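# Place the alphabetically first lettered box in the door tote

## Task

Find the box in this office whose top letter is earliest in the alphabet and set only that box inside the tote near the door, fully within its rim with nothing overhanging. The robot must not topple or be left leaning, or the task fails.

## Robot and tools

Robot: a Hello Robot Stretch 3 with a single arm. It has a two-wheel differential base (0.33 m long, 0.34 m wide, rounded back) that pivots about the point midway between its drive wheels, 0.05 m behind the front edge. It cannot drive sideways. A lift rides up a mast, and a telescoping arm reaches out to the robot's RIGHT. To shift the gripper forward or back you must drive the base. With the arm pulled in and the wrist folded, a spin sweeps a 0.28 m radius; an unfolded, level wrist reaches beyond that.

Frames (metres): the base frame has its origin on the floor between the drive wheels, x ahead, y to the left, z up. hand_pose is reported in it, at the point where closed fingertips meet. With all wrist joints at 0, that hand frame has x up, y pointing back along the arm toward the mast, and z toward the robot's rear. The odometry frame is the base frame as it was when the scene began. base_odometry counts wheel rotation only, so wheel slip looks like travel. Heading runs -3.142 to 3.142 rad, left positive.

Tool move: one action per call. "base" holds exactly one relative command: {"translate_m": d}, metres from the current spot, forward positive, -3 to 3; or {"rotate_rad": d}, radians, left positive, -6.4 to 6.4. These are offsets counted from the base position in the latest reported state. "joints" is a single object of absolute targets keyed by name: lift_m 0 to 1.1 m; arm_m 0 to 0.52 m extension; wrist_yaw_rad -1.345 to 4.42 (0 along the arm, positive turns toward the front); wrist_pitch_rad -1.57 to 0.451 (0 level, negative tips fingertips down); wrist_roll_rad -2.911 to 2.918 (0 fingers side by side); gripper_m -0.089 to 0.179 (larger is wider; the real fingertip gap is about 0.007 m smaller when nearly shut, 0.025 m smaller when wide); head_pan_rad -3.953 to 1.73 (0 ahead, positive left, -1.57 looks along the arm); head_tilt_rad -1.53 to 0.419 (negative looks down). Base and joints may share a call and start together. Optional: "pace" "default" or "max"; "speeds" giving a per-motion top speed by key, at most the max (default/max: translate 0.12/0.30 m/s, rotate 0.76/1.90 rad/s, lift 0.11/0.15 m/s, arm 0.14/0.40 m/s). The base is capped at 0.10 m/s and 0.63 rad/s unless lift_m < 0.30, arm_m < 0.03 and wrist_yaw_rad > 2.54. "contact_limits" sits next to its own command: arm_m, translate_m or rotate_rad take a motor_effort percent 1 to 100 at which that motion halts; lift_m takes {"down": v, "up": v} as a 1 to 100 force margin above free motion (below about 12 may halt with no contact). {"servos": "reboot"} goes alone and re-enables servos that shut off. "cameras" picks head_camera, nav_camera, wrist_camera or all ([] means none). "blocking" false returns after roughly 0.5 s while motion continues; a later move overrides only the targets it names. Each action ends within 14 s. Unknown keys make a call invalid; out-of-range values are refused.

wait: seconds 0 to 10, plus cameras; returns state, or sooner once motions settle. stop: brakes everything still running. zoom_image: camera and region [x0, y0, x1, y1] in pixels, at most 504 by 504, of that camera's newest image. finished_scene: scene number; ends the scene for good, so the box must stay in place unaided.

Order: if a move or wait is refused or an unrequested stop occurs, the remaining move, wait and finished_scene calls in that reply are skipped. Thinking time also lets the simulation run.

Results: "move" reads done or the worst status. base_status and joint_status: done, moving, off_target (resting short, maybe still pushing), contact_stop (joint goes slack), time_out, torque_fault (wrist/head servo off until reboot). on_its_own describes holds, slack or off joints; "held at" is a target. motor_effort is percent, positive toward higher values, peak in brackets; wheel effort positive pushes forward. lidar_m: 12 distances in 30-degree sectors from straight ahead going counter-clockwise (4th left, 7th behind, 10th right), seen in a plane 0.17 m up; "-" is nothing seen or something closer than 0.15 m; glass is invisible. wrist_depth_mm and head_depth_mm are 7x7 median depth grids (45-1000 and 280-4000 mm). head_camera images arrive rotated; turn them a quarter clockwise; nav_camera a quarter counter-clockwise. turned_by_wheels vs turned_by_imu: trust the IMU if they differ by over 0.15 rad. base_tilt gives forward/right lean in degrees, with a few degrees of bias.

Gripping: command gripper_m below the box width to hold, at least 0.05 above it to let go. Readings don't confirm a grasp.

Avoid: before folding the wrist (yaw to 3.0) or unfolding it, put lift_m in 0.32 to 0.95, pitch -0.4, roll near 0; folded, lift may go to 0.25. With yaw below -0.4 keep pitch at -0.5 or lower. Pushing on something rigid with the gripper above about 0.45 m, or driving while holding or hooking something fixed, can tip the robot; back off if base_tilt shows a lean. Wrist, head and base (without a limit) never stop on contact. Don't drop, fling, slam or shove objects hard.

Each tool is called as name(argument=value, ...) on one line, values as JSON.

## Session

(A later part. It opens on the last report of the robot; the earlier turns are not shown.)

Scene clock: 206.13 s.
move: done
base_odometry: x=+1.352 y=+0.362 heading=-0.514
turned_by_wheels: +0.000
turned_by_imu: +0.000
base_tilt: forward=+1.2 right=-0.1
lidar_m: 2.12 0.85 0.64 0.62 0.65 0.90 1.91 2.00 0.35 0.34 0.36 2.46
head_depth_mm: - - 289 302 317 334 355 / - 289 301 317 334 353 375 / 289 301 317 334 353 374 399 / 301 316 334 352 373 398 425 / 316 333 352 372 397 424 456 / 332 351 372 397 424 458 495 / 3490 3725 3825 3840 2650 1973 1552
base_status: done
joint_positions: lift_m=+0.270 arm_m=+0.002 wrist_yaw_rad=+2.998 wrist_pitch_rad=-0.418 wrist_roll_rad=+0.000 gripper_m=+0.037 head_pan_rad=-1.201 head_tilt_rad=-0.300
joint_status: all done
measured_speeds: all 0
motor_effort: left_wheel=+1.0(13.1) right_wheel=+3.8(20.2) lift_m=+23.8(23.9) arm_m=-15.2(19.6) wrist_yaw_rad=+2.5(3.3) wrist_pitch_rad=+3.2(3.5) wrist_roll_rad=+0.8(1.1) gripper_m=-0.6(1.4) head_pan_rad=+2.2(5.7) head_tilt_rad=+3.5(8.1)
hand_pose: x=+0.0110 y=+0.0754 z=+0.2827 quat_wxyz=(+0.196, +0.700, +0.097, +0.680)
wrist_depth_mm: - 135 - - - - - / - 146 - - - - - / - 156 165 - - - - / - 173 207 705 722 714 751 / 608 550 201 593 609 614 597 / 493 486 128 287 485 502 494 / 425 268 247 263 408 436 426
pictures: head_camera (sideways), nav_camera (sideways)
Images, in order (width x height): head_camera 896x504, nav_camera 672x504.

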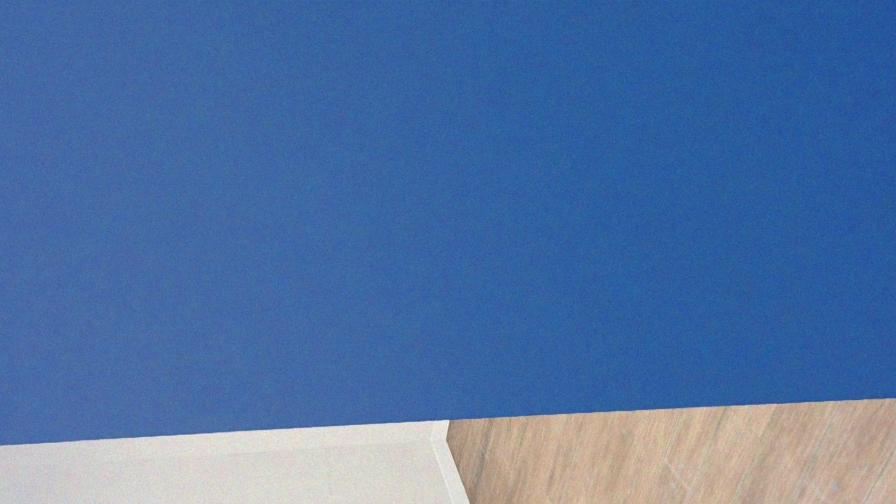

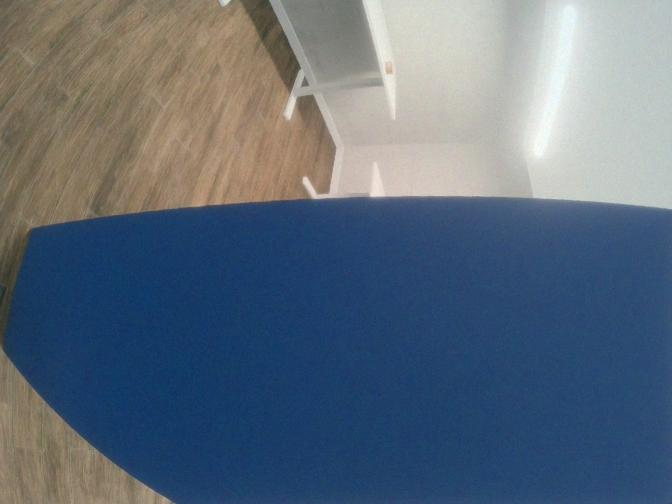

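move(base={"translate_m": 0.75}, joints={"head_pan_rad": -1.3, "head_tilt_rad": -0.3}, pace="max", cameras=["head_camera", "nav_camera"])

move(joints={"head_pan_rad": -0.6, "head_tilt_rad": -0.3}, pace="max", cameras=["head_camera", "nav_camera"])

Scene clock: 217.23 s.
move: done
base_odometry: x=+2.005 y=-0.007 heading=-0.514
turned_by_wheels: +0.000
turned_by_imu: +0.000
base_tilt: forward=+1.0 right=-0.2
lidar_m: 2.02 0.81 0.61 0.59 0.62 0.87 2.65 0.59 1.33 2.24 2.42 1.74
head_depth_mm: 2688 2814 2954 3136 2776 2029 1593 / 2772 2912 3046 3242 2765 1997 1595 / 2919 3049 3180 3359 2677 1986 1573 / 2980 3242 3257 3425 2685 1977 1571 / 3124 3287 3463 3612 2681 1980 1555 / 3272 3439 3603 3677 2682 1983 1554 / 3015 3091 3139 3393 2688 1938 1560
base_status: done
joint_positions: lift_m=+0.270 arm_m=+0.002 wrist_yaw_rad=+2.998 wrist_pitch_rad=-0.418 wrist_roll_rad=+0.000 gripper_m=+0.037 head_pan_rad=-1.300 head_tilt_rad=-0.300
joint_status: all done
measured_speeds: all 0
motor_effort: left_wheel=+3.1(12.2) right_wheel=+4.7(15.7) lift_m=+26.5(26.7) arm_m=-8.6(12.3) wrist_yaw_rad=+2.9(3.3) wrist_pitch_rad=+3.3(3.4) wrist_roll_rad=+0.7(1.1) gripper_m=-0.1(1.2) head_pan_rad=-2.1(4.9) head_tilt_rad=+3.3(5.8)
hand_pose: x=+0.0109 y=+0.0754 z=+0.2827 quat_wxyz=(+0.196, +0.700, +0.097, +0.680)
wrist_depth_mm: - 135 - - - - - / - 145 - - - - - / - 156 165 - - - - / - 171 182 714 710 715 705 / 600 554 202 608 603 602 600 / 491 487 128 285 485 509 494 / 433 268 247 262 408 432 431
pictures: head_camera (sideways), nav_camera (sideways)
Images, in order (width x height): head_camera 896x504, nav_camera 672x504.

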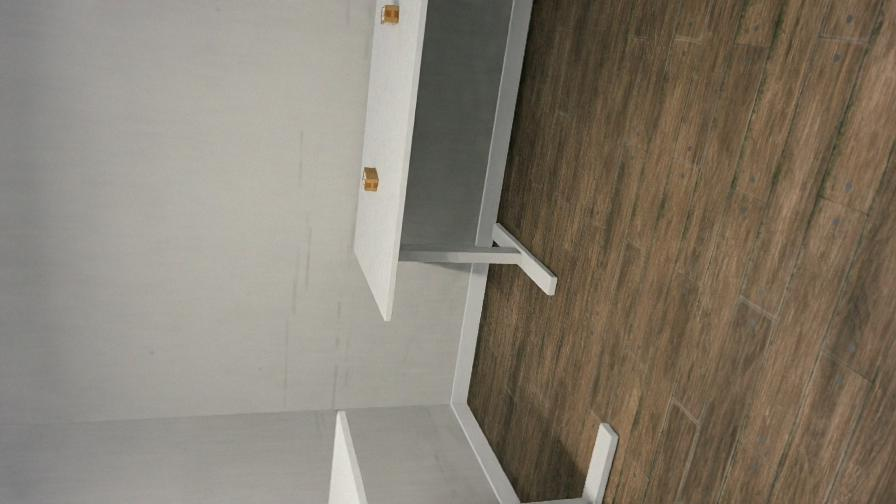

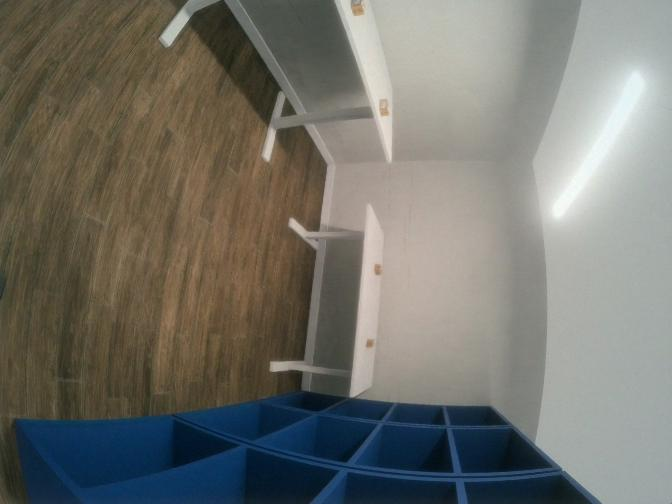

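Scene clock: 218.07 s.
move: done
base_odometry: x=+2.005 y=-0.007 heading=-0.514
turned_by_wheels: +0.000
turned_by_imu: +0.000
base_tilt: forward=+1.0 right=+0.0
lidar_m: 2.03 0.81 0.61 0.59 0.62 0.87 2.64 0.59 1.33 2.23 2.42 1.74
head_depth_mm: 2445 2569 2650 2847 2545 2010 1586 / 2316 2424 2514 2761 2724 2001 1586 / 2172 2290 2370 2620 2688 1976 1593 / 2089 2178 2281 2450 2578 1980 1577 / 1973 2077 2193 2313 2435 1959 1567 / 1882 1994 2052 2118 2256 1962 1558 / 1821 1910 2002 2096 2230 1965 1569
base_status: not commanded
joint_positions: lift_m=+0.270 arm_m=+0.002 wrist_yaw_rad=+2.998 wrist_pitch_rad=-0.418 wrist_roll_rad=+0.000 gripper_m=+0.037 head_pan_rad=-0.590 head_tilt_rad=-0.300
joint_status: all done
measured_speeds: all 0
motor_effort: left_wheel=+3.0(3.4) right_wheel=+4.8(5.3) lift_m=+26.9(26.9) arm_m=-8.0(8.8) wrist_yaw_rad=+2.4(3.2) wrist_pitch_rad=+2.9(3.4) wrist_roll_rad=+0.6(1.1) gripper_m=-0.5(1.3) head_pan_rad=+1.2(3.8) head_tilt_rad=+2.9(5.9)
hand_pose: x=+0.0109 y=+0.0754 z=+0.2827 quat_wxyz=(+0.196, +0.700, +0.097, +0.680)
wrist_depth_mm: - 135 - - - - - / - 145 - - - - - / - 157 166 - - - - / - 172 183 712 712 717 707 / 608 553 202 607 600 605 604 / 499 484 128 286 486 495 495 / 430 269 247 262 410 426 431
pictures: head_camera (sideways), nav_camera (sideways)
Images, in order (width x height): head_camera 896x504, nav_camera 672x504.

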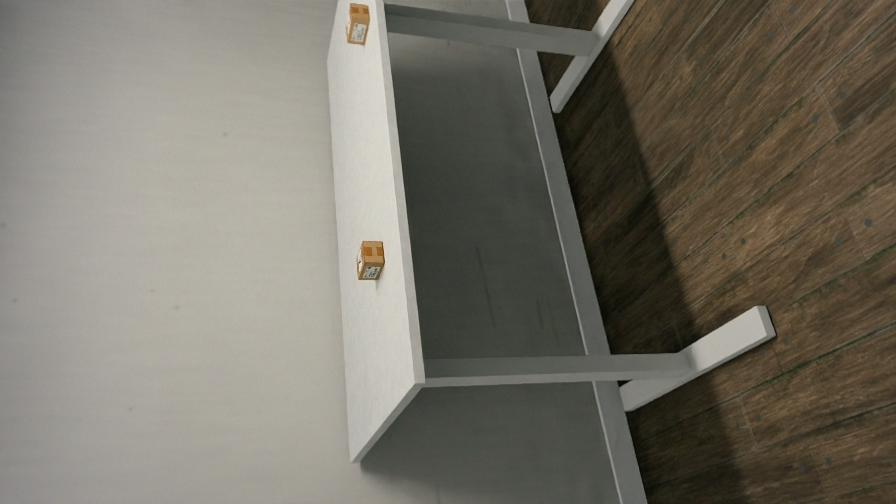

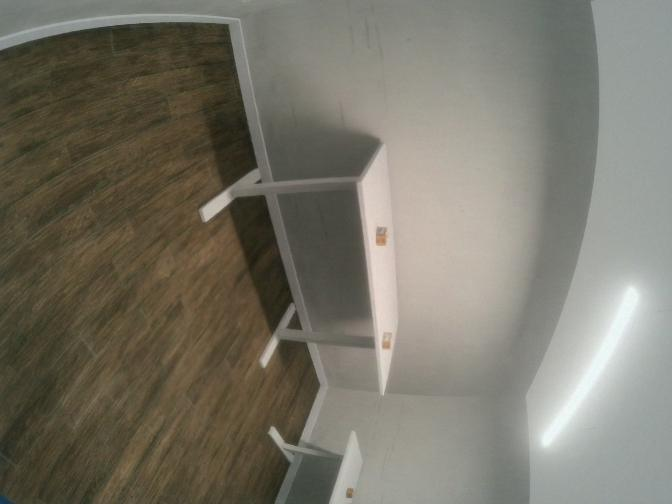

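zoom_image(camera="head_camera", region=[340, 235, 395, 290])

zoom_image(camera="head_camera", region=[330, 0, 385, 50])

Scaled by 9.164 (camera's finer frame: 1280x720).

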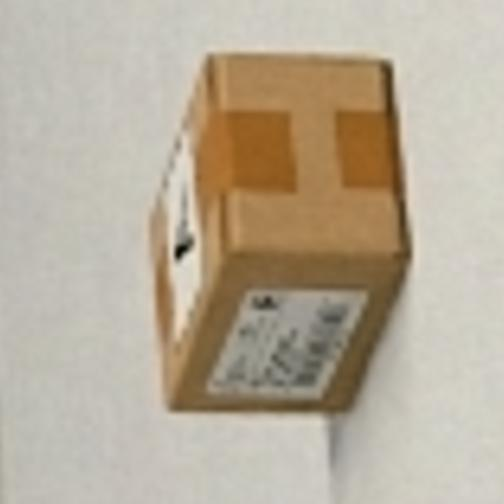

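Scaled by 9.164 (camera's finer frame: 1280x720).

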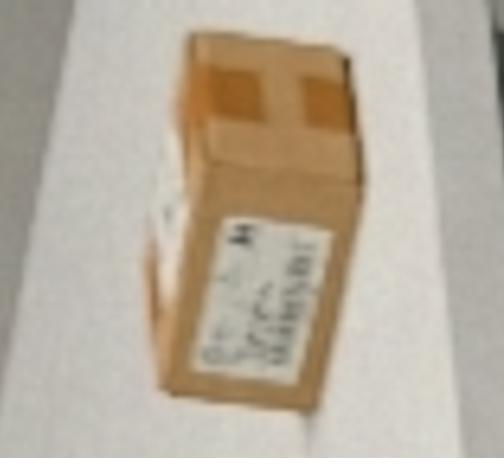

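move(base={"rotate_rad": -1.275}, joints={"head_pan_rad": 0.0, "head_tilt_rad": -0.3}, pace="max", cameras=[])

move(base={"translate_m": 1.5}, pace="max", cameras=["head_camera"])

move(joints={"head_pan_rad": 1.25, "head_tilt_rad": -0.25}, pace="max", cameras=["head_camera"])

Scene clock: 260.37 s.
move: done
base_odometry: x=+2.005 y=-0.007 heading=-1.789
turned_by_wheels: -1.275
turned_by_imu: -1.270
base_tilt: forward=+0.9 right=-0.1
lidar_m: 2.90 2.34 1.73 1.05 0.66 0.59 0.59 0.72 1.39 0.65 0.59 1.33
head_depth_mm: 2666 2816 2971 3154 2712 2023 1607 / 2812 2915 3022 3216 2744 2002 1589 / 2908 3092 3202 3374 2699 1990 1573 / 3055 3173 3327 3575 2700 1987 1580 / 3206 3353 3592 3648 2727 1985 1572 / 3182 3342 3551 3681 2652 1976 1567 / 2827 2917 2964 3172 2523 1957 1565
base_status: done
joint_positions: lift_m=+0.270 arm_m=+0.002 wrist_yaw_rad=+2.998 wrist_pitch_rad=-0.418 wrist_roll_rad=+0.000 gripper_m=+0.037 head_pan_rad=+0.008 head_tilt_rad=-0.300
joint_status: all done
measured_speeds: all 0
motor_effort: left_wheel=+8.5(18.5) right_wheel=-8.1(15.2) lift_m=+29.5(29.6) arm_m=-13.3(13.3) wrist_yaw_rad=+2.3(3.1) wrist_pitch_rad=+3.3(3.4) wrist_roll_rad=+0.7(1.1) gripper_m=-0.4(1.3) head_pan_rad=-1.7(4.1) head_tilt_rad=+3.4(4.8)
hand_pose: x=+0.0109 y=+0.0754 z=+0.2827 quat_wxyz=(+0.196, +0.700, +0.097, +0.680)
wrist_depth_mm: - 135 - - - - - / - 146 - - - - - / - 155 933 - - - - / - 174 719 750 746 751 746 / 577 555 201 594 596 598 611 / 494 488 128 285 480 499 503 / 433 267 247 262 406 429 432

Scene clock: 266.77 s.
move: done
base_odometry: x=+1.681 y=-1.472 heading=-1.789
turned_by_wheels: +0.000
turned_by_imu: +0.000
base_tilt: forward=+0.9 right=+0.0
lidar_m: 1.41 1.79 1.20 1.43 1.41 1.99 2.00 1.39 0.96 1.37 1.24 1.76
head_depth_mm: 1480 1555 1629 1687 1242 1873 1587 / 1528 1598 1699 1739 1227 1933 1571 / 1601 1681 1761 1817 1225 1983 1576 / 1658 1742 1842 1905 1282 1793 1579 / 1747 1833 1933 2060 1355 1976 1568 / 1803 1916 2019 2163 2295 1967 1559 / 1896 1998 2114 2302 2392 1958 1551
base_status: done
joint_positions: lift_m=+0.270 arm_m=+0.002 wrist_yaw_rad=+2.998 wrist_pitch_rad=-0.418 wrist_roll_rad=+0.000 gripper_m=+0.037 head_pan_rad=+0.000 head_tilt_rad=-0.300
joint_status: not commanded
measured_speeds: all 0
motor_effort: left_wheel=+10.7(17.3) right_wheel=-2.1(15.2) lift_m=+28.0(30.5) arm_m=-19.1(20.6) wrist_yaw_rad=+2.4(3.1) wrist_pitch_rad=+3.0(3.5) wrist_roll_rad=+0.9(1.1) gripper_m=-0.3(1.6) head_pan_rad=-2.6(4.4) head_tilt_rad=+2.9(4.7)
hand_pose: x=+0.0109 y=+0.0754 z=+0.2827 quat_wxyz=(+0.196, +0.700, +0.097, +0.680)
wrist_depth_mm: - 135 - - - - - / - 145 - - - - - / - 156 942 - - - - / 740 173 706 750 756 740 751 / 600 558 201 605 605 607 606 / 498 489 127 287 488 499 505 / 426 269 249 263 409 430 429
pictures: head_camera (sideways)
Images, in order (width x height): head_camera 896x504.

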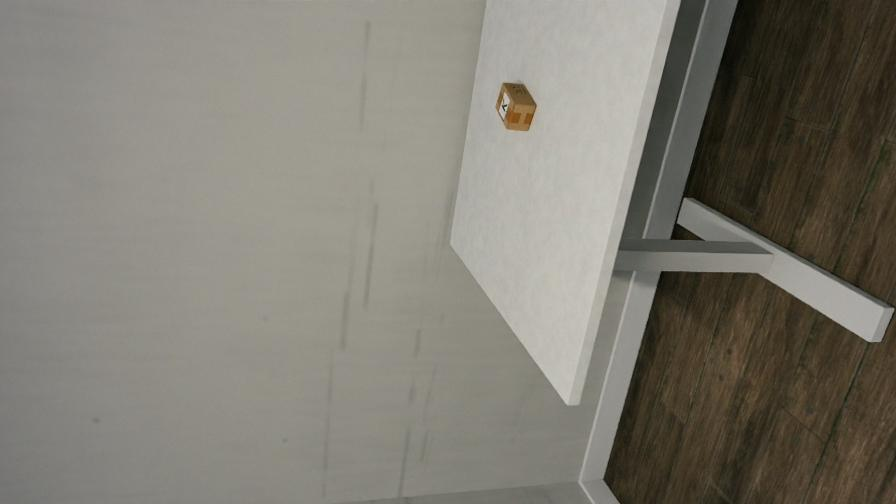

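Scene clock: 267.73 s.
move: done
base_odometry: x=+1.681 y=-1.472 heading=-1.789
turned_by_wheels: +0.000
turned_by_imu: +0.000
base_tilt: forward=+1.0 right=+0.0
lidar_m: 1.41 1.79 1.20 1.43 1.41 1.99 2.01 1.39 0.97 1.38 1.24 1.76
head_depth_mm: 1385 1426 1502 1446 951 1735 1620 / 1392 1450 1525 1432 889 1760 1658 / 1408 1467 1535 1414 925 1788 1662 / 1409 1486 1538 1407 995 1791 1634 / 1430 1496 1553 1394 994 1816 1653 / 1443 1502 1577 1379 987 1846 1657 / 1456 1537 1598 1366 985 1871 1658
base_status: not commanded
joint_positions: lift_m=+0.270 arm_m=+0.002 wrist_yaw_rad=+2.998 wrist_pitch_rad=-0.418 wrist_roll_rad=+0.000 gripper_m=+0.037 head_pan_rad=+1.274 head_tilt_rad=-0.251
joint_status: all done
measured_speeds: all 0
motor_effort: left_wheel=+10.7(10.9) right_wheel=-2.0(2.9) lift_m=+26.4(28.2) arm_m=-19.1(19.5) wrist_yaw_rad=+2.6(3.2) wrist_pitch_rad=+3.1(3.3) wrist_roll_rad=+0.8(0.9) gripper_m=-0.4(1.2) head_pan_rad=+0.6(4.7) head_tilt_rad=+4.1(7.0)
hand_pose: x=+0.0109 y=+0.0754 z=+0.2827 quat_wxyz=(+0.196, +0.700, +0.097, +0.680)
wrist_depth_mm: - 135 - - - - - / - 146 - - - - - / - 156 930 - - - - / 747 173 727 751 737 752 762 / 598 557 201 601 593 598 597 / 498 484 128 286 484 506 501 / 423 269 248 262 406 426 429
pictures: head_camera (sideways)
Images, in order (width x height): head_camera 896x504.

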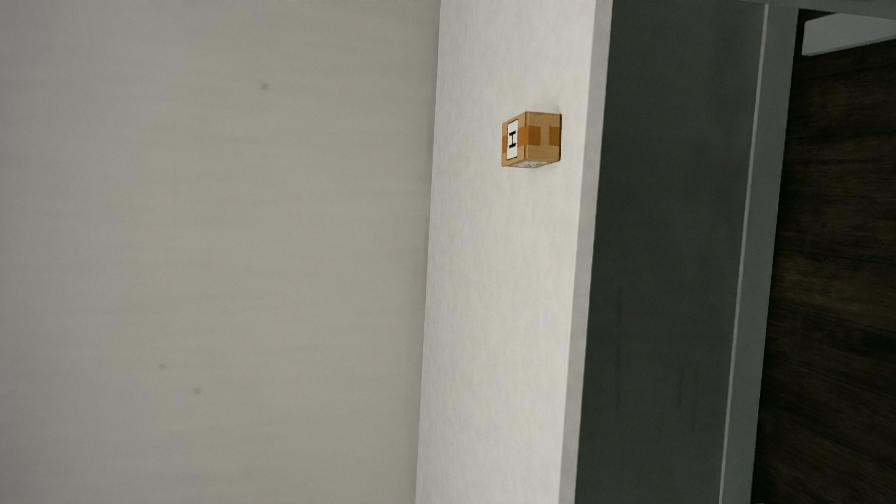

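zoom_image(camera="head_camera", region=[495, 105, 565, 175])

move(joints={"head_pan_rad": 1.7, "head_tilt_rad": -0.25}, pace="max", cameras=["head_camera"])

Scaled by 7.200 (camera's finer frame: 1280x720).

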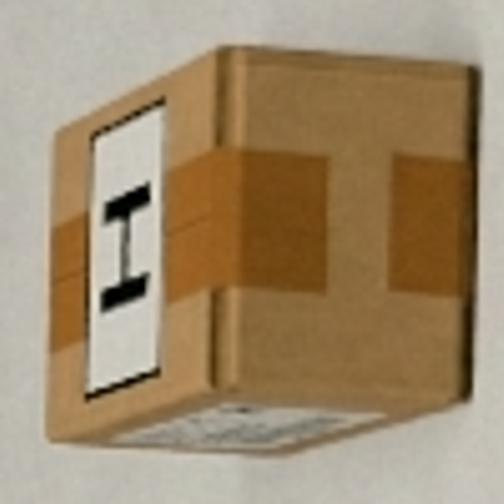

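Scene clock: 271.63 s.
move: done
base_odometry: x=+1.681 y=-1.472 heading=-1.789
turned_by_wheels: +0.000
turned_by_imu: +0.001
base_tilt: forward=+1.2 right=-0.2
lidar_m: 1.42 1.78 1.20 1.43 1.41 1.99 2.00 1.39 0.96 1.38 1.24 1.77
head_depth_mm: 1409 1468 1525 1445 955 1716 1677 / 1503 1543 1602 1433 1017 1824 1662 / 1574 1639 1693 1421 1797 1915 1659 / 1648 1731 1803 1406 1948 2010 1663 / 1748 1837 1902 1404 1535 1966 1614 / 1852 1948 2056 1374 2270 2093 1653 / 1944 2058 2141 - - - -
base_status: not commanded
joint_positions: lift_m=+0.270 arm_m=+0.002 wrist_yaw_rad=+2.998 wrist_pitch_rad=-0.418 wrist_roll_rad=+0.000 gripper_m=+0.037 head_pan_rad=+1.704 head_tilt_rad=-0.250
joint_status: all done
measured_speeds: all 0
motor_effort: left_wheel=+10.8(10.9) right_wheel=-2.1(2.6) lift_m=+20.5(21.1) arm_m=-18.0(18.9) wrist_yaw_rad=+2.4(3.0) wrist_pitch_rad=+3.2(3.3) wrist_roll_rad=+0.9(1.0) gripper_m=-0.2(1.1) head_pan_rad=+2.3(4.7) head_tilt_rad=+3.7(6.3)
hand_pose: x=+0.0109 y=+0.0754 z=+0.2827 quat_wxyz=(+0.196, +0.700, +0.097, +0.680)
wrist_depth_mm: - 135 - - - - - / - 146 - - - - - / - 156 935 - - - - / 748 173 715 757 741 740 754 / 595 559 201 606 601 592 591 / 489 488 127 288 487 502 501 / 435 267 247 262 409 431 426
pictures: head_camera (sideways)
Images, in order (width x height): head_camera 896x504.

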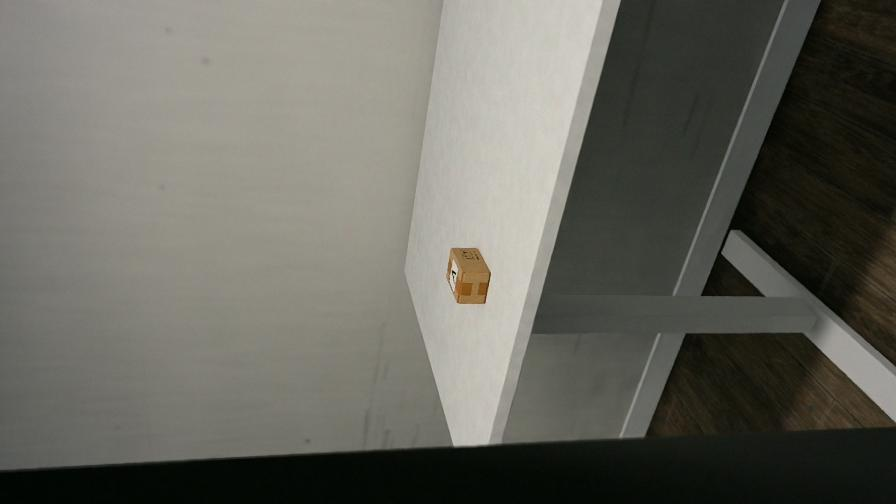

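zoom_image(camera="head_camera", region=[435, 240, 500, 310])

move(joints={"head_pan_rad": -0.3, "head_tilt_rad": -0.3}, pace="max", cameras=["head_camera"])

Scaled by 7.200 (camera's finer frame: 1280x720).

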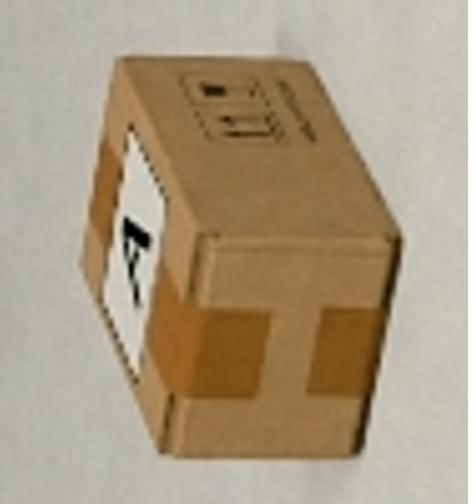

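Scene clock: 280.90 s.
move: done
base_odometry: x=+1.681 y=-1.472 heading=-1.789
turned_by_wheels: +0.000
turned_by_imu: +0.001
base_tilt: forward=+1.1 right=-0.2
lidar_m: 1.42 1.78 1.21 1.43 1.41 1.99 2.01 1.39 0.96 1.38 1.24 1.77
head_depth_mm: 1519 1591 1668 1727 1250 1961 1598 / 1519 1590 1686 1753 1241 1937 1586 / 1526 1608 1704 1761 1230 1930 1573 / 1524 1615 1695 1768 1236 1975 1584 / 1545 1626 1717 1772 1217 2006 1575 / 1543 1640 1733 1768 1214 1970 1572 / 1573 1631 1738 1799 1215 1729 1523
base_status: not commanded
joint_positions: lift_m=+0.270 arm_m=+0.002 wrist_yaw_rad=+2.998 wrist_pitch_rad=-0.418 wrist_roll_rad=+0.000 gripper_m=+0.037 head_pan_rad=-0.345 head_tilt_rad=-0.296
joint_status: all done
measured_speeds: all 0
motor_effort: left_wheel=+10.8(10.9) right_wheel=-2.4(3.0) lift_m=+20.6(21.0) arm_m=-17.6(18.1) wrist_yaw_rad=+2.6(3.1) wrist_pitch_rad=+2.8(3.3) wrist_roll_rad=+0.7(1.0) gripper_m=+0.3(1.0) head_pan_rad=+2.3(5.2) head_tilt_rad=-1.6(2.5)
hand_pose: x=+0.0109 y=+0.0754 z=+0.2827 quat_wxyz=(+0.196, +0.700, +0.097, +0.680)
wrist_depth_mm: - 135 - - - - - / - 145 - - - - - / - 156 939 - - - - / 751 174 721 750 761 762 738 / 600 556 201 605 595 598 607 / 499 484 127 289 485 502 500 / 427 267 249 263 405 428 432
pictures: head_camera (sideways)
Images, in order (width x height): head_camera 896x504.

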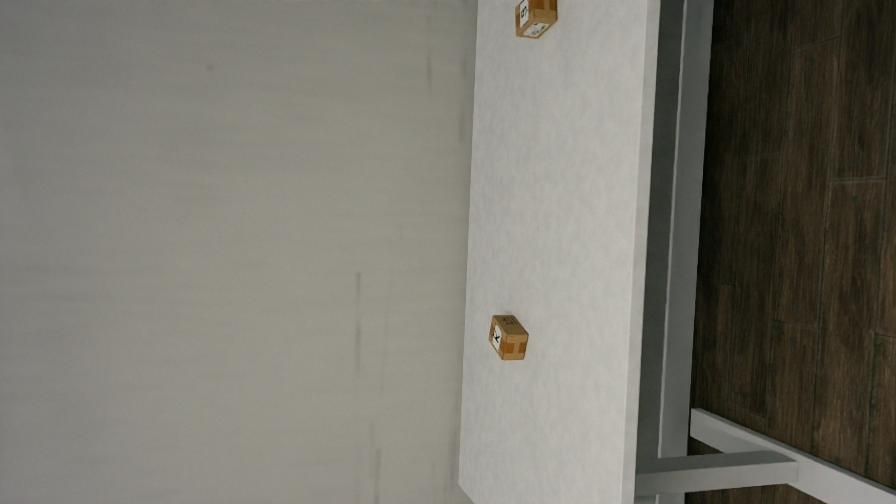

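zoom_image(camera="head_camera", region=[480, 305, 540, 370])

move(joints={"head_pan_rad": -0.8, "head_tilt_rad": -0.3}, pace="max", cameras=["head_camera"])

Scaled by 7.754 (camera's finer frame: 1280x720).

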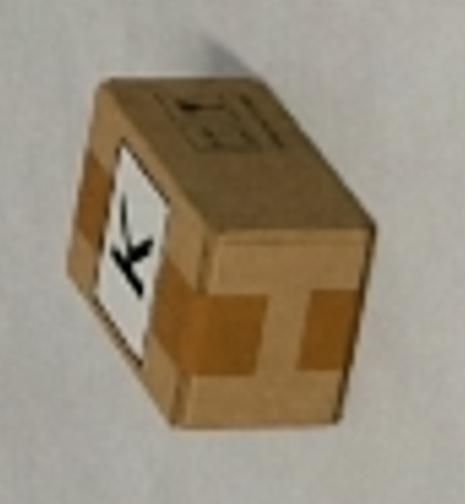

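Scene clock: 287.73 s.
move: done
base_odometry: x=+1.681 y=-1.472 heading=-1.789
turned_by_wheels: +0.000
turned_by_imu: +0.001
base_tilt: forward=+0.9 right=-0.1
lidar_m: 1.41 1.79 1.20 1.43 1.41 1.99 2.01 1.39 0.96 1.38 1.24 1.77
head_depth_mm: 1841 1904 1970 2056 1733 1903 1544 / 1747 1863 1911 2088 1818 1895 1576 / 1723 1799 1917 2012 1377 1912 1534 / 1672 1745 1850 1895 1367 1905 1568 / 1603 1694 1776 1823 1278 1987 1556 / 1549 1625 1713 1763 1205 1981 1557 / 1493 1554 1638 1695 1191 1884 1572
base_status: not commanded
joint_positions: lift_m=+0.270 arm_m=+0.002 wrist_yaw_rad=+2.998 wrist_pitch_rad=-0.418 wrist_roll_rad=+0.000 gripper_m=+0.037 head_pan_rad=-0.806 head_tilt_rad=-0.300
joint_status: all done
measured_speeds: all 0
motor_effort: left_wheel=+10.7(10.9) right_wheel=-2.3(2.8) lift_m=+21.0(21.0) arm_m=-17.1(17.4) wrist_yaw_rad=+2.4(2.9) wrist_pitch_rad=+3.0(3.3) wrist_roll_rad=+0.8(1.0) gripper_m=-0.2(1.3) head_pan_rad=-3.1(4.6) head_tilt_rad=-1.4(3.9)
hand_pose: x=+0.0109 y=+0.0754 z=+0.2827 quat_wxyz=(+0.196, +0.700, +0.097, +0.680)
wrist_depth_mm: - 135 - - - - - / - 145 - - - - - / - 156 941 - - - - / 746 174 718 742 734 740 757 / 601 556 201 609 590 602 604 / 503 488 127 288 486 502 499 / 424 270 249 261 408 432 430
pictures: head_camera (sideways)
Images, in order (width x height): head_camera 896x504.

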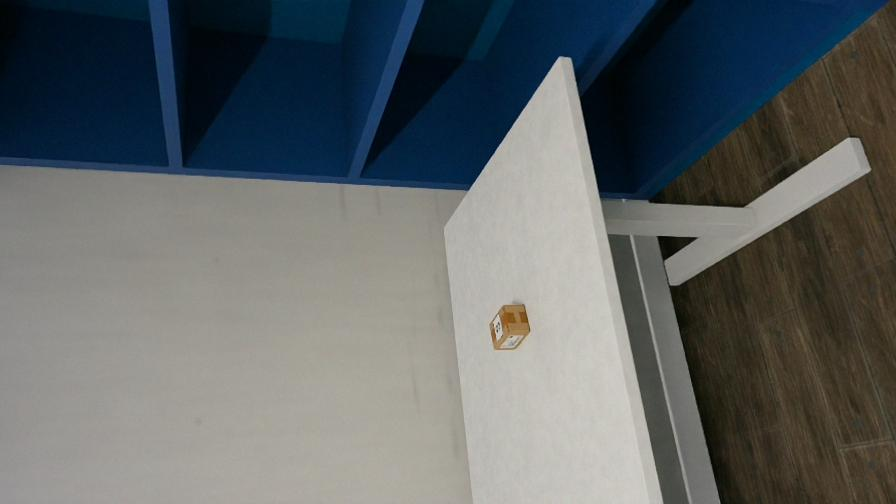

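zoom_image(camera="head_camera", region=[480, 295, 540, 360])

Scaled by 7.754 (camera's finer frame: 1280x720).

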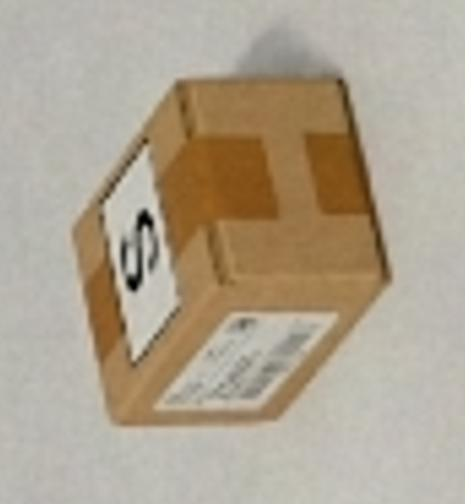

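move(base={"rotate_rad": -0.68}, joints={"head_pan_rad": 0.0, "head_tilt_rad": -0.4}, pace="max", cameras=[])

move(base={"translate_m": 0.5}, pace="max", cameras=["head_camera"])

Scene clock: 308.40 s.
move: done
base_odometry: x=+1.681 y=-1.472 heading=-2.468
turned_by_wheels: -0.680
turned_by_imu: -0.676
base_tilt: forward=+1.1 right=-0.2
lidar_m: 1.47 1.42 1.95 1.21 1.61 1.41 2.00 2.00 1.39 0.97 0.96 1.24
head_depth_mm: 1636 1752 1894 1478 2072 1765 1448 / 1637 1747 1893 1464 1719 1717 1454 / 1592 1714 1839 1447 2112 1781 1445 / 1558 1680 1789 1412 2110 1743 1419 / 1514 1623 1741 1450 2003 1760 1428 / 1493 1585 1700 1443 1988 1748 1430 / 1460 1554 1665 1432 1157 1755 1436
base_status: done
joint_positions: lift_m=+0.270 arm_m=+0.002 wrist_yaw_rad=+2.998 wrist_pitch_rad=-0.418 wrist_roll_rad=+0.000 gripper_m=+0.037 head_pan_rad=+0.018 head_tilt_rad=-0.402
joint_status: all done
measured_speeds: translate_m=+0.000 rotate_rad=+0.000 lift_m=+0.000 arm_m=+0.000 wrist_yaw_rad=+0.000 wrist_pitch_rad=+0.000 wrist_roll_rad=+0.000 head_pan_rad=-0.024 head_tilt_rad=+0.000
motor_effort: left_wheel=+8.4(18.2) right_wheel=-8.3(15.2) lift_m=+22.3(22.3) arm_m=-19.5(19.5) wrist_yaw_rad=+2.6(3.0) wrist_pitch_rad=+3.0(3.4) wrist_roll_rad=+0.8(1.0) gripper_m=+0.3(1.0) head_pan_rad=-3.5(4.4) head_tilt_rad=-0.4(5.0)
hand_pose: x=+0.0109 y=+0.0754 z=+0.2827 quat_wxyz=(+0.196, +0.700, +0.097, +0.680)
wrist_depth_mm: - 135 - - - - - / - 146 - - - - - / - 155 944 - - - - / 744 174 702 748 748 762 735 / 615 562 201 600 598 609 608 / 502 485 127 287 490 501 496 / 432 267 248 261 409 433 433

Scene clock: 311.37 s.
move: done
base_odometry: x=+1.290 y=-1.784 heading=-2.468
turned_by_wheels: +0.000
turned_by_imu: -0.001
base_tilt: forward=+1.0 right=-0.1
lidar_m: 0.98 1.30 1.09 1.78 1.77 1.83 2.47 2.46 0.97 0.96 0.86 0.89
head_depth_mm: 1220 1312 1382 1510 1036 798 1452 / 1193 1273 1386 1471 1029 794 1328 / 1161 1257 1351 1412 1027 793 1366 / 1139 1217 1305 1374 970 788 1335 / 1104 1180 1270 1343 1020 786 696 / 1082 1153 1236 1296 1015 787 676 / 1056 1127 1199 1280 1014 781 658
base_status: done
joint_positions: lift_m=+0.270 arm_m=+0.002 wrist_yaw_rad=+2.998 wrist_pitch_rad=-0.418 wrist_roll_rad=+0.000 gripper_m=+0.037 head_pan_rad=+0.001 head_tilt_rad=-0.402
joint_status: not commanded
measured_speeds: all 0
motor_effort: left_wheel=+11.1(20.2) right_wheel=-4.2(9.6) lift_m=+25.6(25.6) arm_m=-20.0(20.5) wrist_yaw_rad=+2.4(3.0) wrist_pitch_rad=+2.9(3.6) wrist_roll_rad=+1.0(1.1) gripper_m=+0.3(1.2) head_pan_rad=-3.1(4.3) head_tilt_rad=+0.1(2.1)
hand_pose: x=+0.0109 y=+0.0754 z=+0.2827 quat_wxyz=(+0.196, +0.700, +0.097, +0.680)
wrist_depth_mm: - 135 - - - - - / - 145 - - - - - / - 156 924 - - - - / 748 174 710 737 744 752 733 / 596 551 202 599 590 606 615 / 501 482 128 288 488 501 507 / 423 270 248 263 410 433 432
pictures: head_camera (sideways)
Images, in order (width x height): head_camera 896x504.

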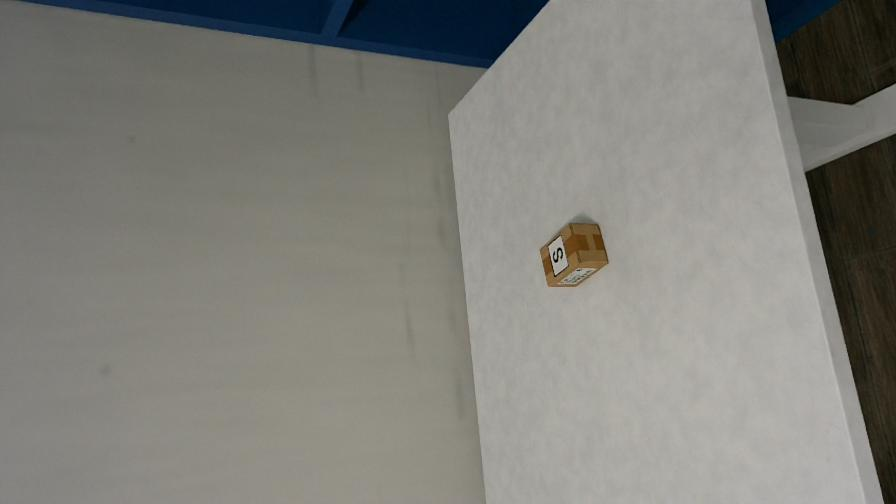

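move(joints={"head_pan_rad": -1.5, "head_tilt_rad": -0.15}, pace="max", cameras=["nav_camera"])

move(base={"rotate_rad": 2.42}, joints={"head_pan_rad": 0.0, "head_tilt_rad": -0.35}, pace="max", cameras=["nav_camera"])

Scene clock: 316.43 s.
move: done
base_odometry: x=+1.290 y=-1.784 heading=-2.468
turned_by_wheels: +0.000
turned_by_imu: +0.001
base_tilt: forward=+0.9 right=-0.1
lidar_m: 0.98 1.29 1.09 1.78 1.77 1.84 2.48 2.47 0.97 0.96 0.86 0.89
head_depth_mm: 952 918 952 957 921 961 972 / 1169 1119 1170 1175 1047 1182 1090 / 1175 1210 1257 1300 964 1369 1117 / 1160 1181 1230 1263 948 1353 1112 / 1135 1143 1201 1233 946 1299 1108 / 1107 1124 1172 1202 934 1273 1108 / 1079 1090 1142 1171 930 1242 1095
base_status: not commanded
joint_positions: lift_m=+0.270 arm_m=+0.002 wrist_yaw_rad=+2.998 wrist_pitch_rad=-0.418 wrist_roll_rad=+0.000 gripper_m=+0.037 head_pan_rad=-1.537 head_tilt_rad=-0.148
joint_status: all done
measured_speeds: all 0
motor_effort: left_wheel=+11.3(11.3) right_wheel=-4.2(4.3) lift_m=+29.9(30.2) arm_m=-19.0(19.2) wrist_yaw_rad=+2.8(3.0) wrist_pitch_rad=+3.0(3.3) wrist_roll_rad=+1.0(1.1) gripper_m=-0.6(1.3) head_pan_rad=+2.1(5.7) head_tilt_rad=+5.1(7.1)
hand_pose: x=+0.0109 y=+0.0754 z=+0.2827 quat_wxyz=(+0.196, +0.700, +0.097, +0.680)
wrist_depth_mm: - 135 - - - - - / - 145 - - - - - / - 156 949 - - - - / 745 173 716 747 757 757 752 / 598 548 201 599 611 601 602 / 497 486 127 286 484 498 500 / 430 267 248 262 407 425 427
pictures: nav_camera (sideways)
Images, in order (width x height): nav_camera 672x504.

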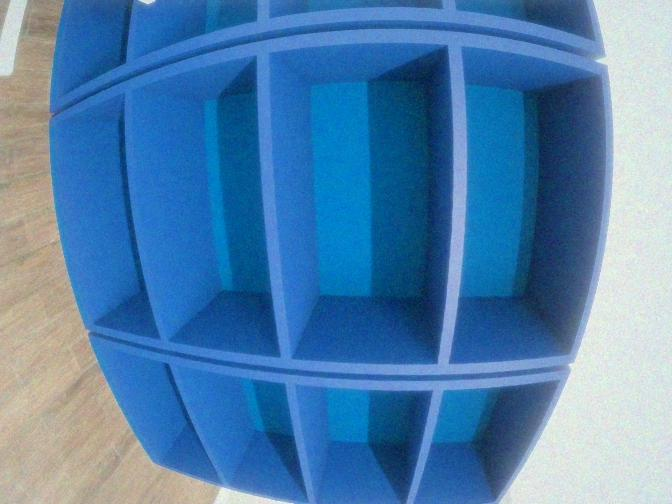

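Scene clock: 319.00 s.
move: done
base_odometry: x=+1.290 y=-1.784 heading=-0.048
turned_by_wheels: +2.420
turned_by_imu: +2.411
base_tilt: forward=+1.0 right=-0.1
lidar_m: 1.82 1.83 2.46 1.67 1.25 1.25 0.86 0.99 1.30 1.09 1.79 1.30
head_depth_mm: 1533 1626 1667 1201 1898 1879 1516 / 1624 1704 1761 1114 2035 1886 1522 / 1702 1815 1834 1291 2162 1871 1506 / 1801 1911 1952 2153 2280 1880 1493 / 1909 2051 1967 2336 2385 1867 1504 / 2037 2201 1928 1934 2205 1858 1488 / 2185 2336 2421 2728 2438 1851 1482
base_status: done
joint_positions: lift_m=+0.270 arm_m=+0.002 wrist_yaw_rad=+2.998 wrist_pitch_rad=-0.418 wrist_roll_rad=+0.000 gripper_m=+0.037 head_pan_rad=+0.007 head_tilt_rad=-0.349
joint_status: all done
measured_speeds: all 0
motor_effort: left_wheel=-8.4(16.0) right_wheel=+10.0(18.1) lift_m=+29.5(30.4) arm_m=-20.3(21.0) wrist_yaw_rad=+2.7(3.2) wrist_pitch_rad=+3.1(3.4) wrist_roll_rad=+0.7(1.1) gripper_m=-0.1(1.3) head_pan_rad=-3.4(4.6) head_tilt_rad=-0.9(4.2)
hand_pose: x=+0.0109 y=+0.0754 z=+0.2827 quat_wxyz=(+0.196, +0.700, +0.097, +0.680)
wrist_depth_mm: - 135 - - - - - / - 145 - - - - - / - 156 948 - - - - / 711 174 709 760 754 744 752 / 597 555 201 596 603 606 605 / 499 488 127 288 483 500 499 / 421 266 247 262 405 434 430
pictures: nav_camera (sideways)
Images, in order (width x height): nav_camera 672x504.

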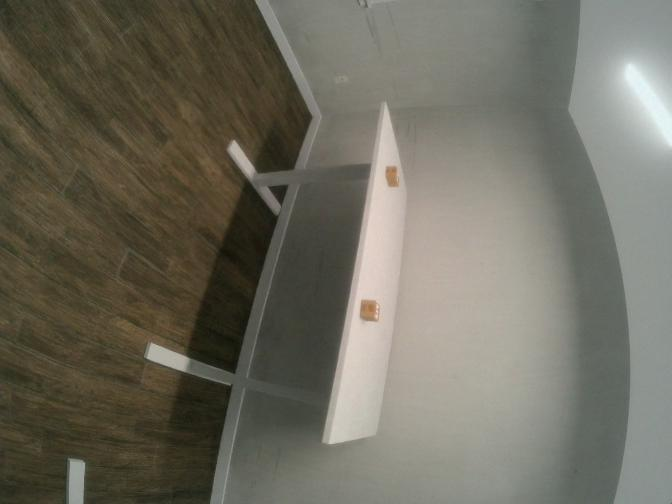

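move(base={"rotate_rad": 0.477}, joints={"head_pan_rad": -0.5, "head_tilt_rad": -0.35}, pace="max", cameras=[])

move(base={"translate_m": 0.77}, pace="max", cameras=["head_camera"])

Scene clock: 324.90 s.
move: done
base_odometry: x=+1.290 y=-1.784 heading=+0.428
turned_by_wheels: +0.477
turned_by_imu: +0.476
base_tilt: forward=+0.9 right=+0.0
lidar_m: 1.83 2.46 1.66 0.96 1.26 0.86 0.98 1.30 1.09 1.11 1.30 1.81
head_depth_mm: 1515 1592 1634 1103 1872 1862 1503 / 1580 1674 1732 1182 2000 1889 1506 / 1677 1751 1822 1274 2117 1898 1500 / 1754 1863 1886 2094 2248 1852 1497 / 1848 1978 1924 2266 2355 1859 1481 / 1934 2085 1929 2335 2178 1863 1492 / 2088 2247 2269 2599 2461 1845 1481
base_status: done
joint_positions: lift_m=+0.270 arm_m=+0.002 wrist_yaw_rad=+2.998 wrist_pitch_rad=-0.418 wrist_roll_rad=+0.000 gripper_m=+0.037 head_pan_rad=-0.513 head_tilt_rad=-0.350
joint_status: all done
measured_speeds: all 0
motor_effort: left_wheel=-6.9(15.5) right_wheel=+7.7(16.7) lift_m=+28.5(29.0) arm_m=-18.6(18.8) wrist_yaw_rad=+2.6(3.1) wrist_pitch_rad=+3.1(3.6) wrist_roll_rad=+0.8(1.1) gripper_m=-0.1(1.4) head_pan_rad=+1.4(5.1) head_tilt_rad=-1.5(4.2)
hand_pose: x=+0.0109 y=+0.0754 z=+0.2827 quat_wxyz=(+0.196, +0.700, +0.097, +0.680)
wrist_depth_mm: - 135 - - - - - / - 145 - - - - - / - 156 874 - - - - / - 173 714 736 756 750 742 / 592 548 201 599 604 594 603 / 492 487 128 288 484 497 510 / 428 269 248 259 404 428 430

Scene clock: 328.80 s.
move: done
base_odometry: x=+1.990 y=-1.464 heading=+0.428
turned_by_wheels: +0.000
turned_by_imu: -0.001
base_tilt: forward=+0.8 right=-0.1
lidar_m: 1.75 1.83 1.87 1.50 1.24 1.55 1.75 1.50 1.49 1.02 1.33 1.10
head_depth_mm: 1139 1191 1260 1021 684 1492 1515 / 1194 1261 1330 1018 681 1583 1510 / 1254 1323 1398 1012 677 1701 1501 / 1320 1400 1477 939 708 1776 1504 / 1398 1475 1579 991 776 1352 1425 / 1475 1571 1679 989 1958 1854 1496 / 1578 1683 1810 989 2131 1839 1499
base_status: done
joint_positions: lift_m=+0.270 arm_m=+0.002 wrist_yaw_rad=+2.998 wrist_pitch_rad=-0.418 wrist_roll_rad=+0.000 gripper_m=+0.037 head_pan_rad=-0.500 head_tilt_rad=-0.351
joint_status: not commanded
measured_speeds: all 0
motor_effort: left_wheel=+6.9(14.7) right_wheel=+1.9(15.4) lift_m=+27.6(28.6) arm_m=-19.5(20.8) wrist_yaw_rad=+2.3(3.2) wrist_pitch_rad=+2.7(3.4) wrist_roll_rad=+0.9(1.1) gripper_m=-0.8(1.5) head_pan_rad=+3.0(4.3) head_tilt_rad=+0.2(2.1)
hand_pose: x=+0.0109 y=+0.0754 z=+0.2827 quat_wxyz=(+0.196, +0.700, +0.097, +0.680)
wrist_depth_mm: - 135 - - - - - / - 146 - - - - - / 917 155 928 - - - - / 754 174 721 755 746 742 747 / 597 553 201 607 604 599 601 / 499 483 128 287 481 499 499 / 429 269 248 261 407 426 426
pictures: head_camera (sideways)
Images, in order (width x height): head_camera 896x504.

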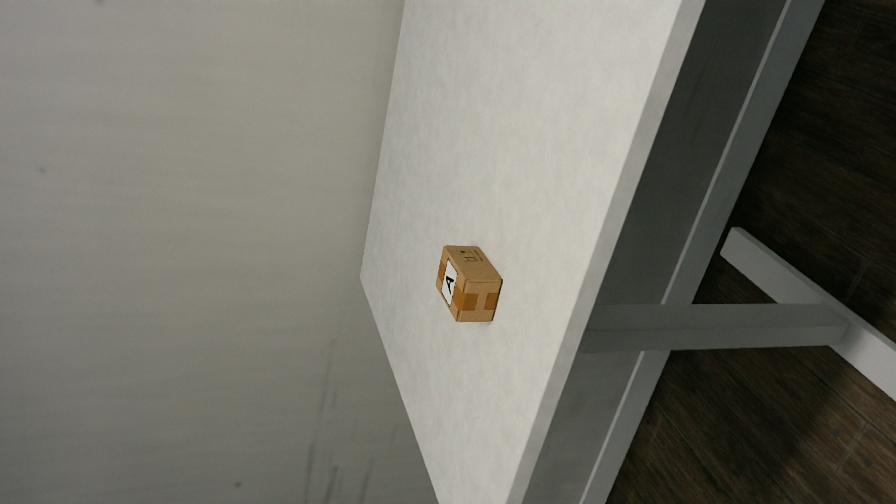

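zoom_image(camera="head_camera", region=[430, 240, 510, 330])

Scaled by 5.600 (camera's finer frame: 1280x720).

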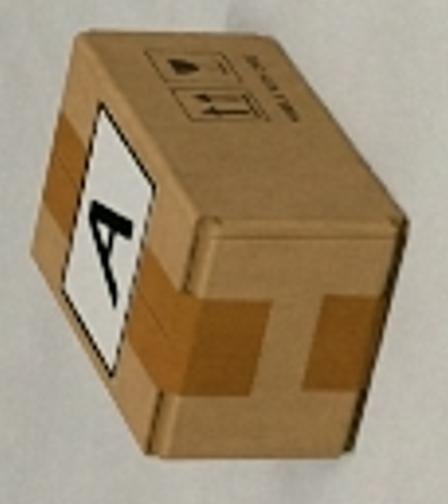

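move(joints={"lift_m": 0.93, "head_tilt_rad": -0.35, "head_pan_rad": -1.4}, pace="max", cameras=[])

move(joints={"wrist_yaw_rad": 0.0, "wrist_pitch_rad": -0.35, "gripper_m": 0.14}, pace="max", cameras=[])

move(base={"rotate_rad": 0.625}, joints={"lift_m": 1.07}, pace="max", cameras=[])

move(base={"translate_m": 0.38}, pace="max", cameras=["head_camera", "wrist_camera"])

Scene clock: 367.30 s.
move: done
base_odometry: x=+1.990 y=-1.464 heading=+0.428
turned_by_wheels: +0.000
turned_by_imu: +0.001
base_tilt: forward=+1.0 right=-0.1
lidar_m: 1.75 1.83 1.87 1.49 1.24 1.55 1.75 1.50 1.50 1.02 1.33 1.10
head_depth_mm: 1365 1465 1567 1019 795 1887 1510 / 1320 1406 1519 1023 749 1809 1507 / 1265 1347 1435 1010 712 1729 1361 / 1228 1293 1374 1007 661 1725 1497 / 1182 1250 1326 997 674 1647 1491 / 1143 1205 1280 993 669 1584 1484 / 1110 1166 1240 983 664 1512 1492
base_status: not commanded
joint_positions: lift_m=+0.930 arm_m=+0.002 wrist_yaw_rad=+2.998 wrist_pitch_rad=-0.418 wrist_roll_rad=+0.000 gripper_m=+0.037 head_pan_rad=-1.400 head_tilt_rad=-0.351
joint_status: all done
measured_speeds: all 0
motor_effort: left_wheel=+6.8(7.1) right_wheel=+1.8(2.4) lift_m=+29.8(32.5) arm_m=-16.6(18.6) wrist_yaw_rad=+2.5(3.1) wrist_pitch_rad=+3.2(3.5) wrist_roll_rad=+0.9(1.2) gripper_m=-0.3(1.2) head_pan_rad=+3.2(4.7) head_tilt_rad=+2.1(3.3)
hand_pose: x=+0.0109 y=+0.0754 z=+0.9427 quat_wxyz=(+0.196, +0.700, +0.097, +0.680)
wrist_depth_mm: - 135 - - - - - / - 146 - - - - - / - 156 - - - - - / - 173 - - - - - / - 197 200 - - - - / - - 127 - - - - / - - 259 - - - -

Scene clock: 369.13 s.
move: done
base_odometry: x=+1.990 y=-1.464 heading=+0.428
turned_by_wheels: +0.000
turned_by_imu: +0.000
base_tilt: forward=+1.1 right=-0.3
lidar_m: 1.75 1.83 1.87 1.49 1.24 1.56 1.75 1.49 1.50 1.02 1.33 1.09
head_depth_mm: 1365 1470 1569 1025 796 1875 1644 / 1321 1414 1502 1013 752 1808 - / 1259 1347 1432 1015 710 1730 1290 / 1218 1302 1388 1004 657 1710 1441 / 1183 1249 1343 998 671 1657 1497 / 1144 1202 1282 989 672 1591 1497 / 1108 1172 1238 983 665 1497 1490
base_status: not commanded
joint_positions: lift_m=+0.930 arm_m=+0.002 wrist_yaw_rad=+0.003 wrist_pitch_rad=-0.371 wrist_roll_rad=+0.000 gripper_m=+0.140 head_pan_rad=-1.400 head_tilt_rad=-0.351
joint_status: all done
measured_speeds: all 0
motor_effort: left_wheel=+6.8(7.1) right_wheel=+2.0(2.3) lift_m=+29.0(29.8) arm_m=-16.0(17.0) wrist_yaw_rad=-2.8(7.2) wrist_pitch_rad=+3.7(6.2) wrist_roll_rad=+1.0(1.1) gripper_m=+0.6(87.6) head_pan_rad=+3.4(4.5) head_tilt_rad=+2.6(3.6)
hand_pose: x=-0.0207 y=-0.3768 z=+0.9534 quat_wxyz=(+0.696, +0.132, -0.694, -0.129)
wrist_depth_mm: - - - - - - - / - - - - - - - / 336 338 365 828 - - - / 285 - - - - - - / - - - - - - - / - 124 - - - 120 - / - - - - - 126 -

Scene clock: 371.07 s.
move: done
base_odometry: x=+1.990 y=-1.464 heading=+1.053
turned_by_wheels: +0.624
turned_by_imu: +0.623
base_tilt: forward=+0.9 right=+0.0
lidar_m: 1.83 1.91 1.49 1.23 1.56 1.75 1.49 1.87 1.02 1.33 1.10 1.90
head_depth_mm: 1101 1165 1225 - - - - / 1131 1187 1260 1099 651 - 1477 / 1153 1224 1287 1021 680 1611 1504 / 1178 1248 1329 1006 675 1642 1491 / 1203 1274 1369 1003 671 1675 1512 / 1237 1312 1392 995 701 1733 1489 / 1264 1345 1433 857 698 1738 1364
base_status: done
joint_positions: lift_m=+1.070 arm_m=+0.002 wrist_yaw_rad=+0.002 wrist_pitch_rad=-0.369 wrist_roll_rad=+0.000 gripper_m=+0.140 head_pan_rad=-1.400 head_tilt_rad=-0.351
joint_status: all done
measured_speeds: all 0
motor_effort: left_wheel=-9.8(14.7) right_wheel=+11.3(14.7) lift_m=+28.4(32.4) arm_m=-17.5(18.0) wrist_yaw_rad=-1.4(2.0) wrist_pitch_rad=+3.2(3.8) wrist_roll_rad=+0.8(1.1) gripper_m=+0.6(1.2) head_pan_rad=+2.4(3.8) head_tilt_rad=+3.6(4.4)
hand_pose: x=-0.0210 y=-0.3770 z=+1.0938 quat_wxyz=(+0.696, +0.131, -0.695, -0.129)
wrist_depth_mm: - - - - - - - / - - - - - - - / 547 - - - - - - / 507 - - - - - - / 392 378 394 400 397 146 396 / - 124 - - - 120 372 / - - - - - 122 -

Scene clock: 375.80 s.
move: done
base_odometry: x=+2.179 y=-1.134 heading=+1.053
turned_by_wheels: +0.000
turned_by_imu: +0.000
base_tilt: forward=+0.8 right=-0.1
lidar_m: 1.45 1.52 1.32 1.42 1.29 1.81 1.87 1.27 1.32 1.34 0.92 1.51
head_depth_mm: 1107 1166 1229 - - - - / 1127 1203 1266 1100 653 - 1478 / 1153 1216 1286 1015 680 1612 1508 / 1179 1246 1337 1011 675 1634 1447 / 1213 1286 1369 1003 673 1668 1414 / 1241 1315 1407 1073 706 1740 1497 / 1269 1348 1437 1540 737 1780 1488
base_status: done
joint_positions: lift_m=+1.070 arm_m=+0.002 wrist_yaw_rad=+0.002 wrist_pitch_rad=-0.369 wrist_roll_rad=+0.000 gripper_m=+0.140 head_pan_rad=-1.400 head_tilt_rad=-0.350
joint_status: not commanded
measured_speeds: all 0
motor_effort: left_wheel=+0.1(11.9) right_wheel=+9.5(18.1) lift_m=+20.9(28.7) arm_m=-19.9(20.7) wrist_yaw_rad=-1.5(1.9) wrist_pitch_rad=+3.2(3.7) wrist_roll_rad=+0.9(1.1) gripper_m=-0.3(1.5) head_pan_rad=+2.1(4.0) head_tilt_rad=+3.9(5.0)
hand_pose: x=-0.0210 y=-0.3770 z=+1.0938 quat_wxyz=(+0.696, +0.131, -0.695, -0.129)
wrist_depth_mm: - - - - - - - / - - - - - - - / - - - - - - - / - - - - - - - / 396 384 398 398 399 146 398 / - 124 - - - 120 920 / - - - - - 126 -
pictures: head_camera (sideways), wrist_camera
Images, in order (width x height): head_camera 896x504, wrist_camera 644x364.

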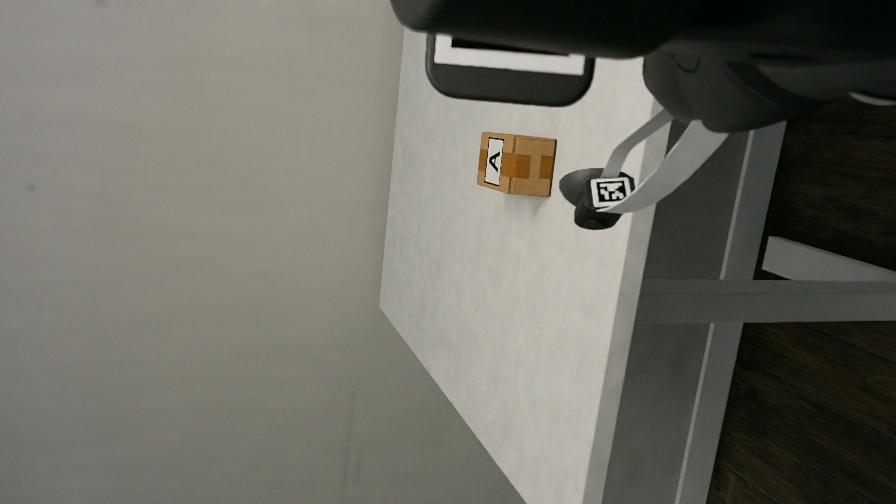

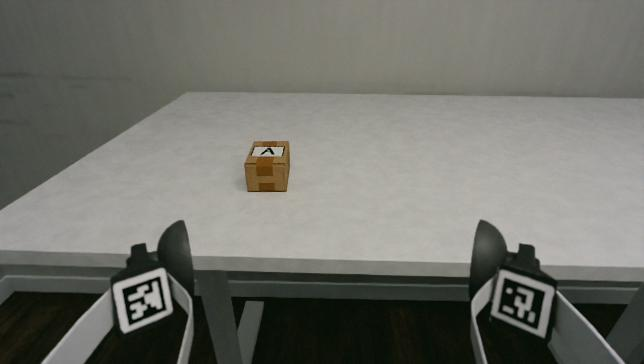

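move(base={"translate_m": 0.085}, joints={"arm_m": 0.18}, pace="default", cameras=["wrist_camera"])

Scene clock: 389.53 s.
move: done
base_odometry: x=+2.221 y=-1.060 heading=+1.053
turned_by_wheels: +0.000
turned_by_imu: +0.001
base_tilt: forward=+1.0 right=-0.3
lidar_m: 1.37 1.43 1.28 1.51 1.39 1.87 1.95 1.33 1.38 0.91 1.39 1.42
head_depth_mm: 1107 1167 1208 - 599 1506 1503 / 1138 1195 1255 1024 654 1559 1519 / 1156 1216 1304 1010 677 1590 1510 / 1174 1249 1332 1012 677 1110 1236 / 1212 1288 1373 1003 677 1684 1492 / 1233 1328 1405 1488 702 1744 1505 / 1269 1359 1455 1564 1651 1783 1500
base_status: done
joint_positions: lift_m=+1.070 arm_m=+0.180 wrist_yaw_rad=+0.002 wrist_pitch_rad=-0.369 wrist_roll_rad=+0.000 gripper_m=+0.140 head_pan_rad=-1.400 head_tilt_rad=-0.350
joint_status: all done
measured_speeds: all 0
motor_effort: left_wheel=+7.6(8.6) right_wheel=+4.1(12.9) lift_m=+22.4(22.8) arm_m=+21.4(23.6) wrist_yaw_rad=-1.6(2.0) wrist_pitch_rad=+3.3(3.7) wrist_roll_rad=+0.8(1.1) gripper_m=-0.8(1.1) head_pan_rad=+1.9(3.3) head_tilt_rad=+3.8(4.9)
hand_pose: x=-0.0210 y=-0.5553 z=+1.0938 quat_wxyz=(+0.696, +0.131, -0.695, -0.129)
wrist_depth_mm: - - - - - - - / - - - - - - - / - - - - - - - / - - - - - - - / 407 373 393 350 395 146 397 / 345 124 335 338 337 120 340 / - 268 285 286 288 272 281
Images, in order (width x height): wrist_camera 644x364.

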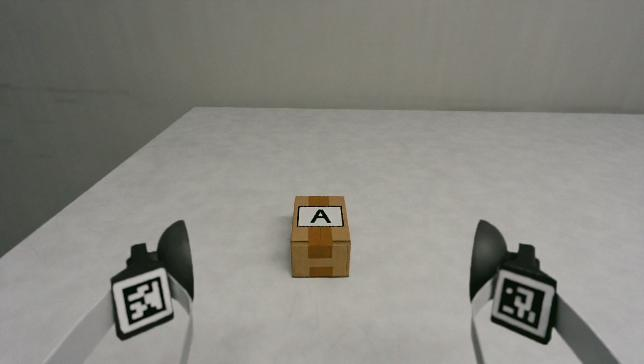

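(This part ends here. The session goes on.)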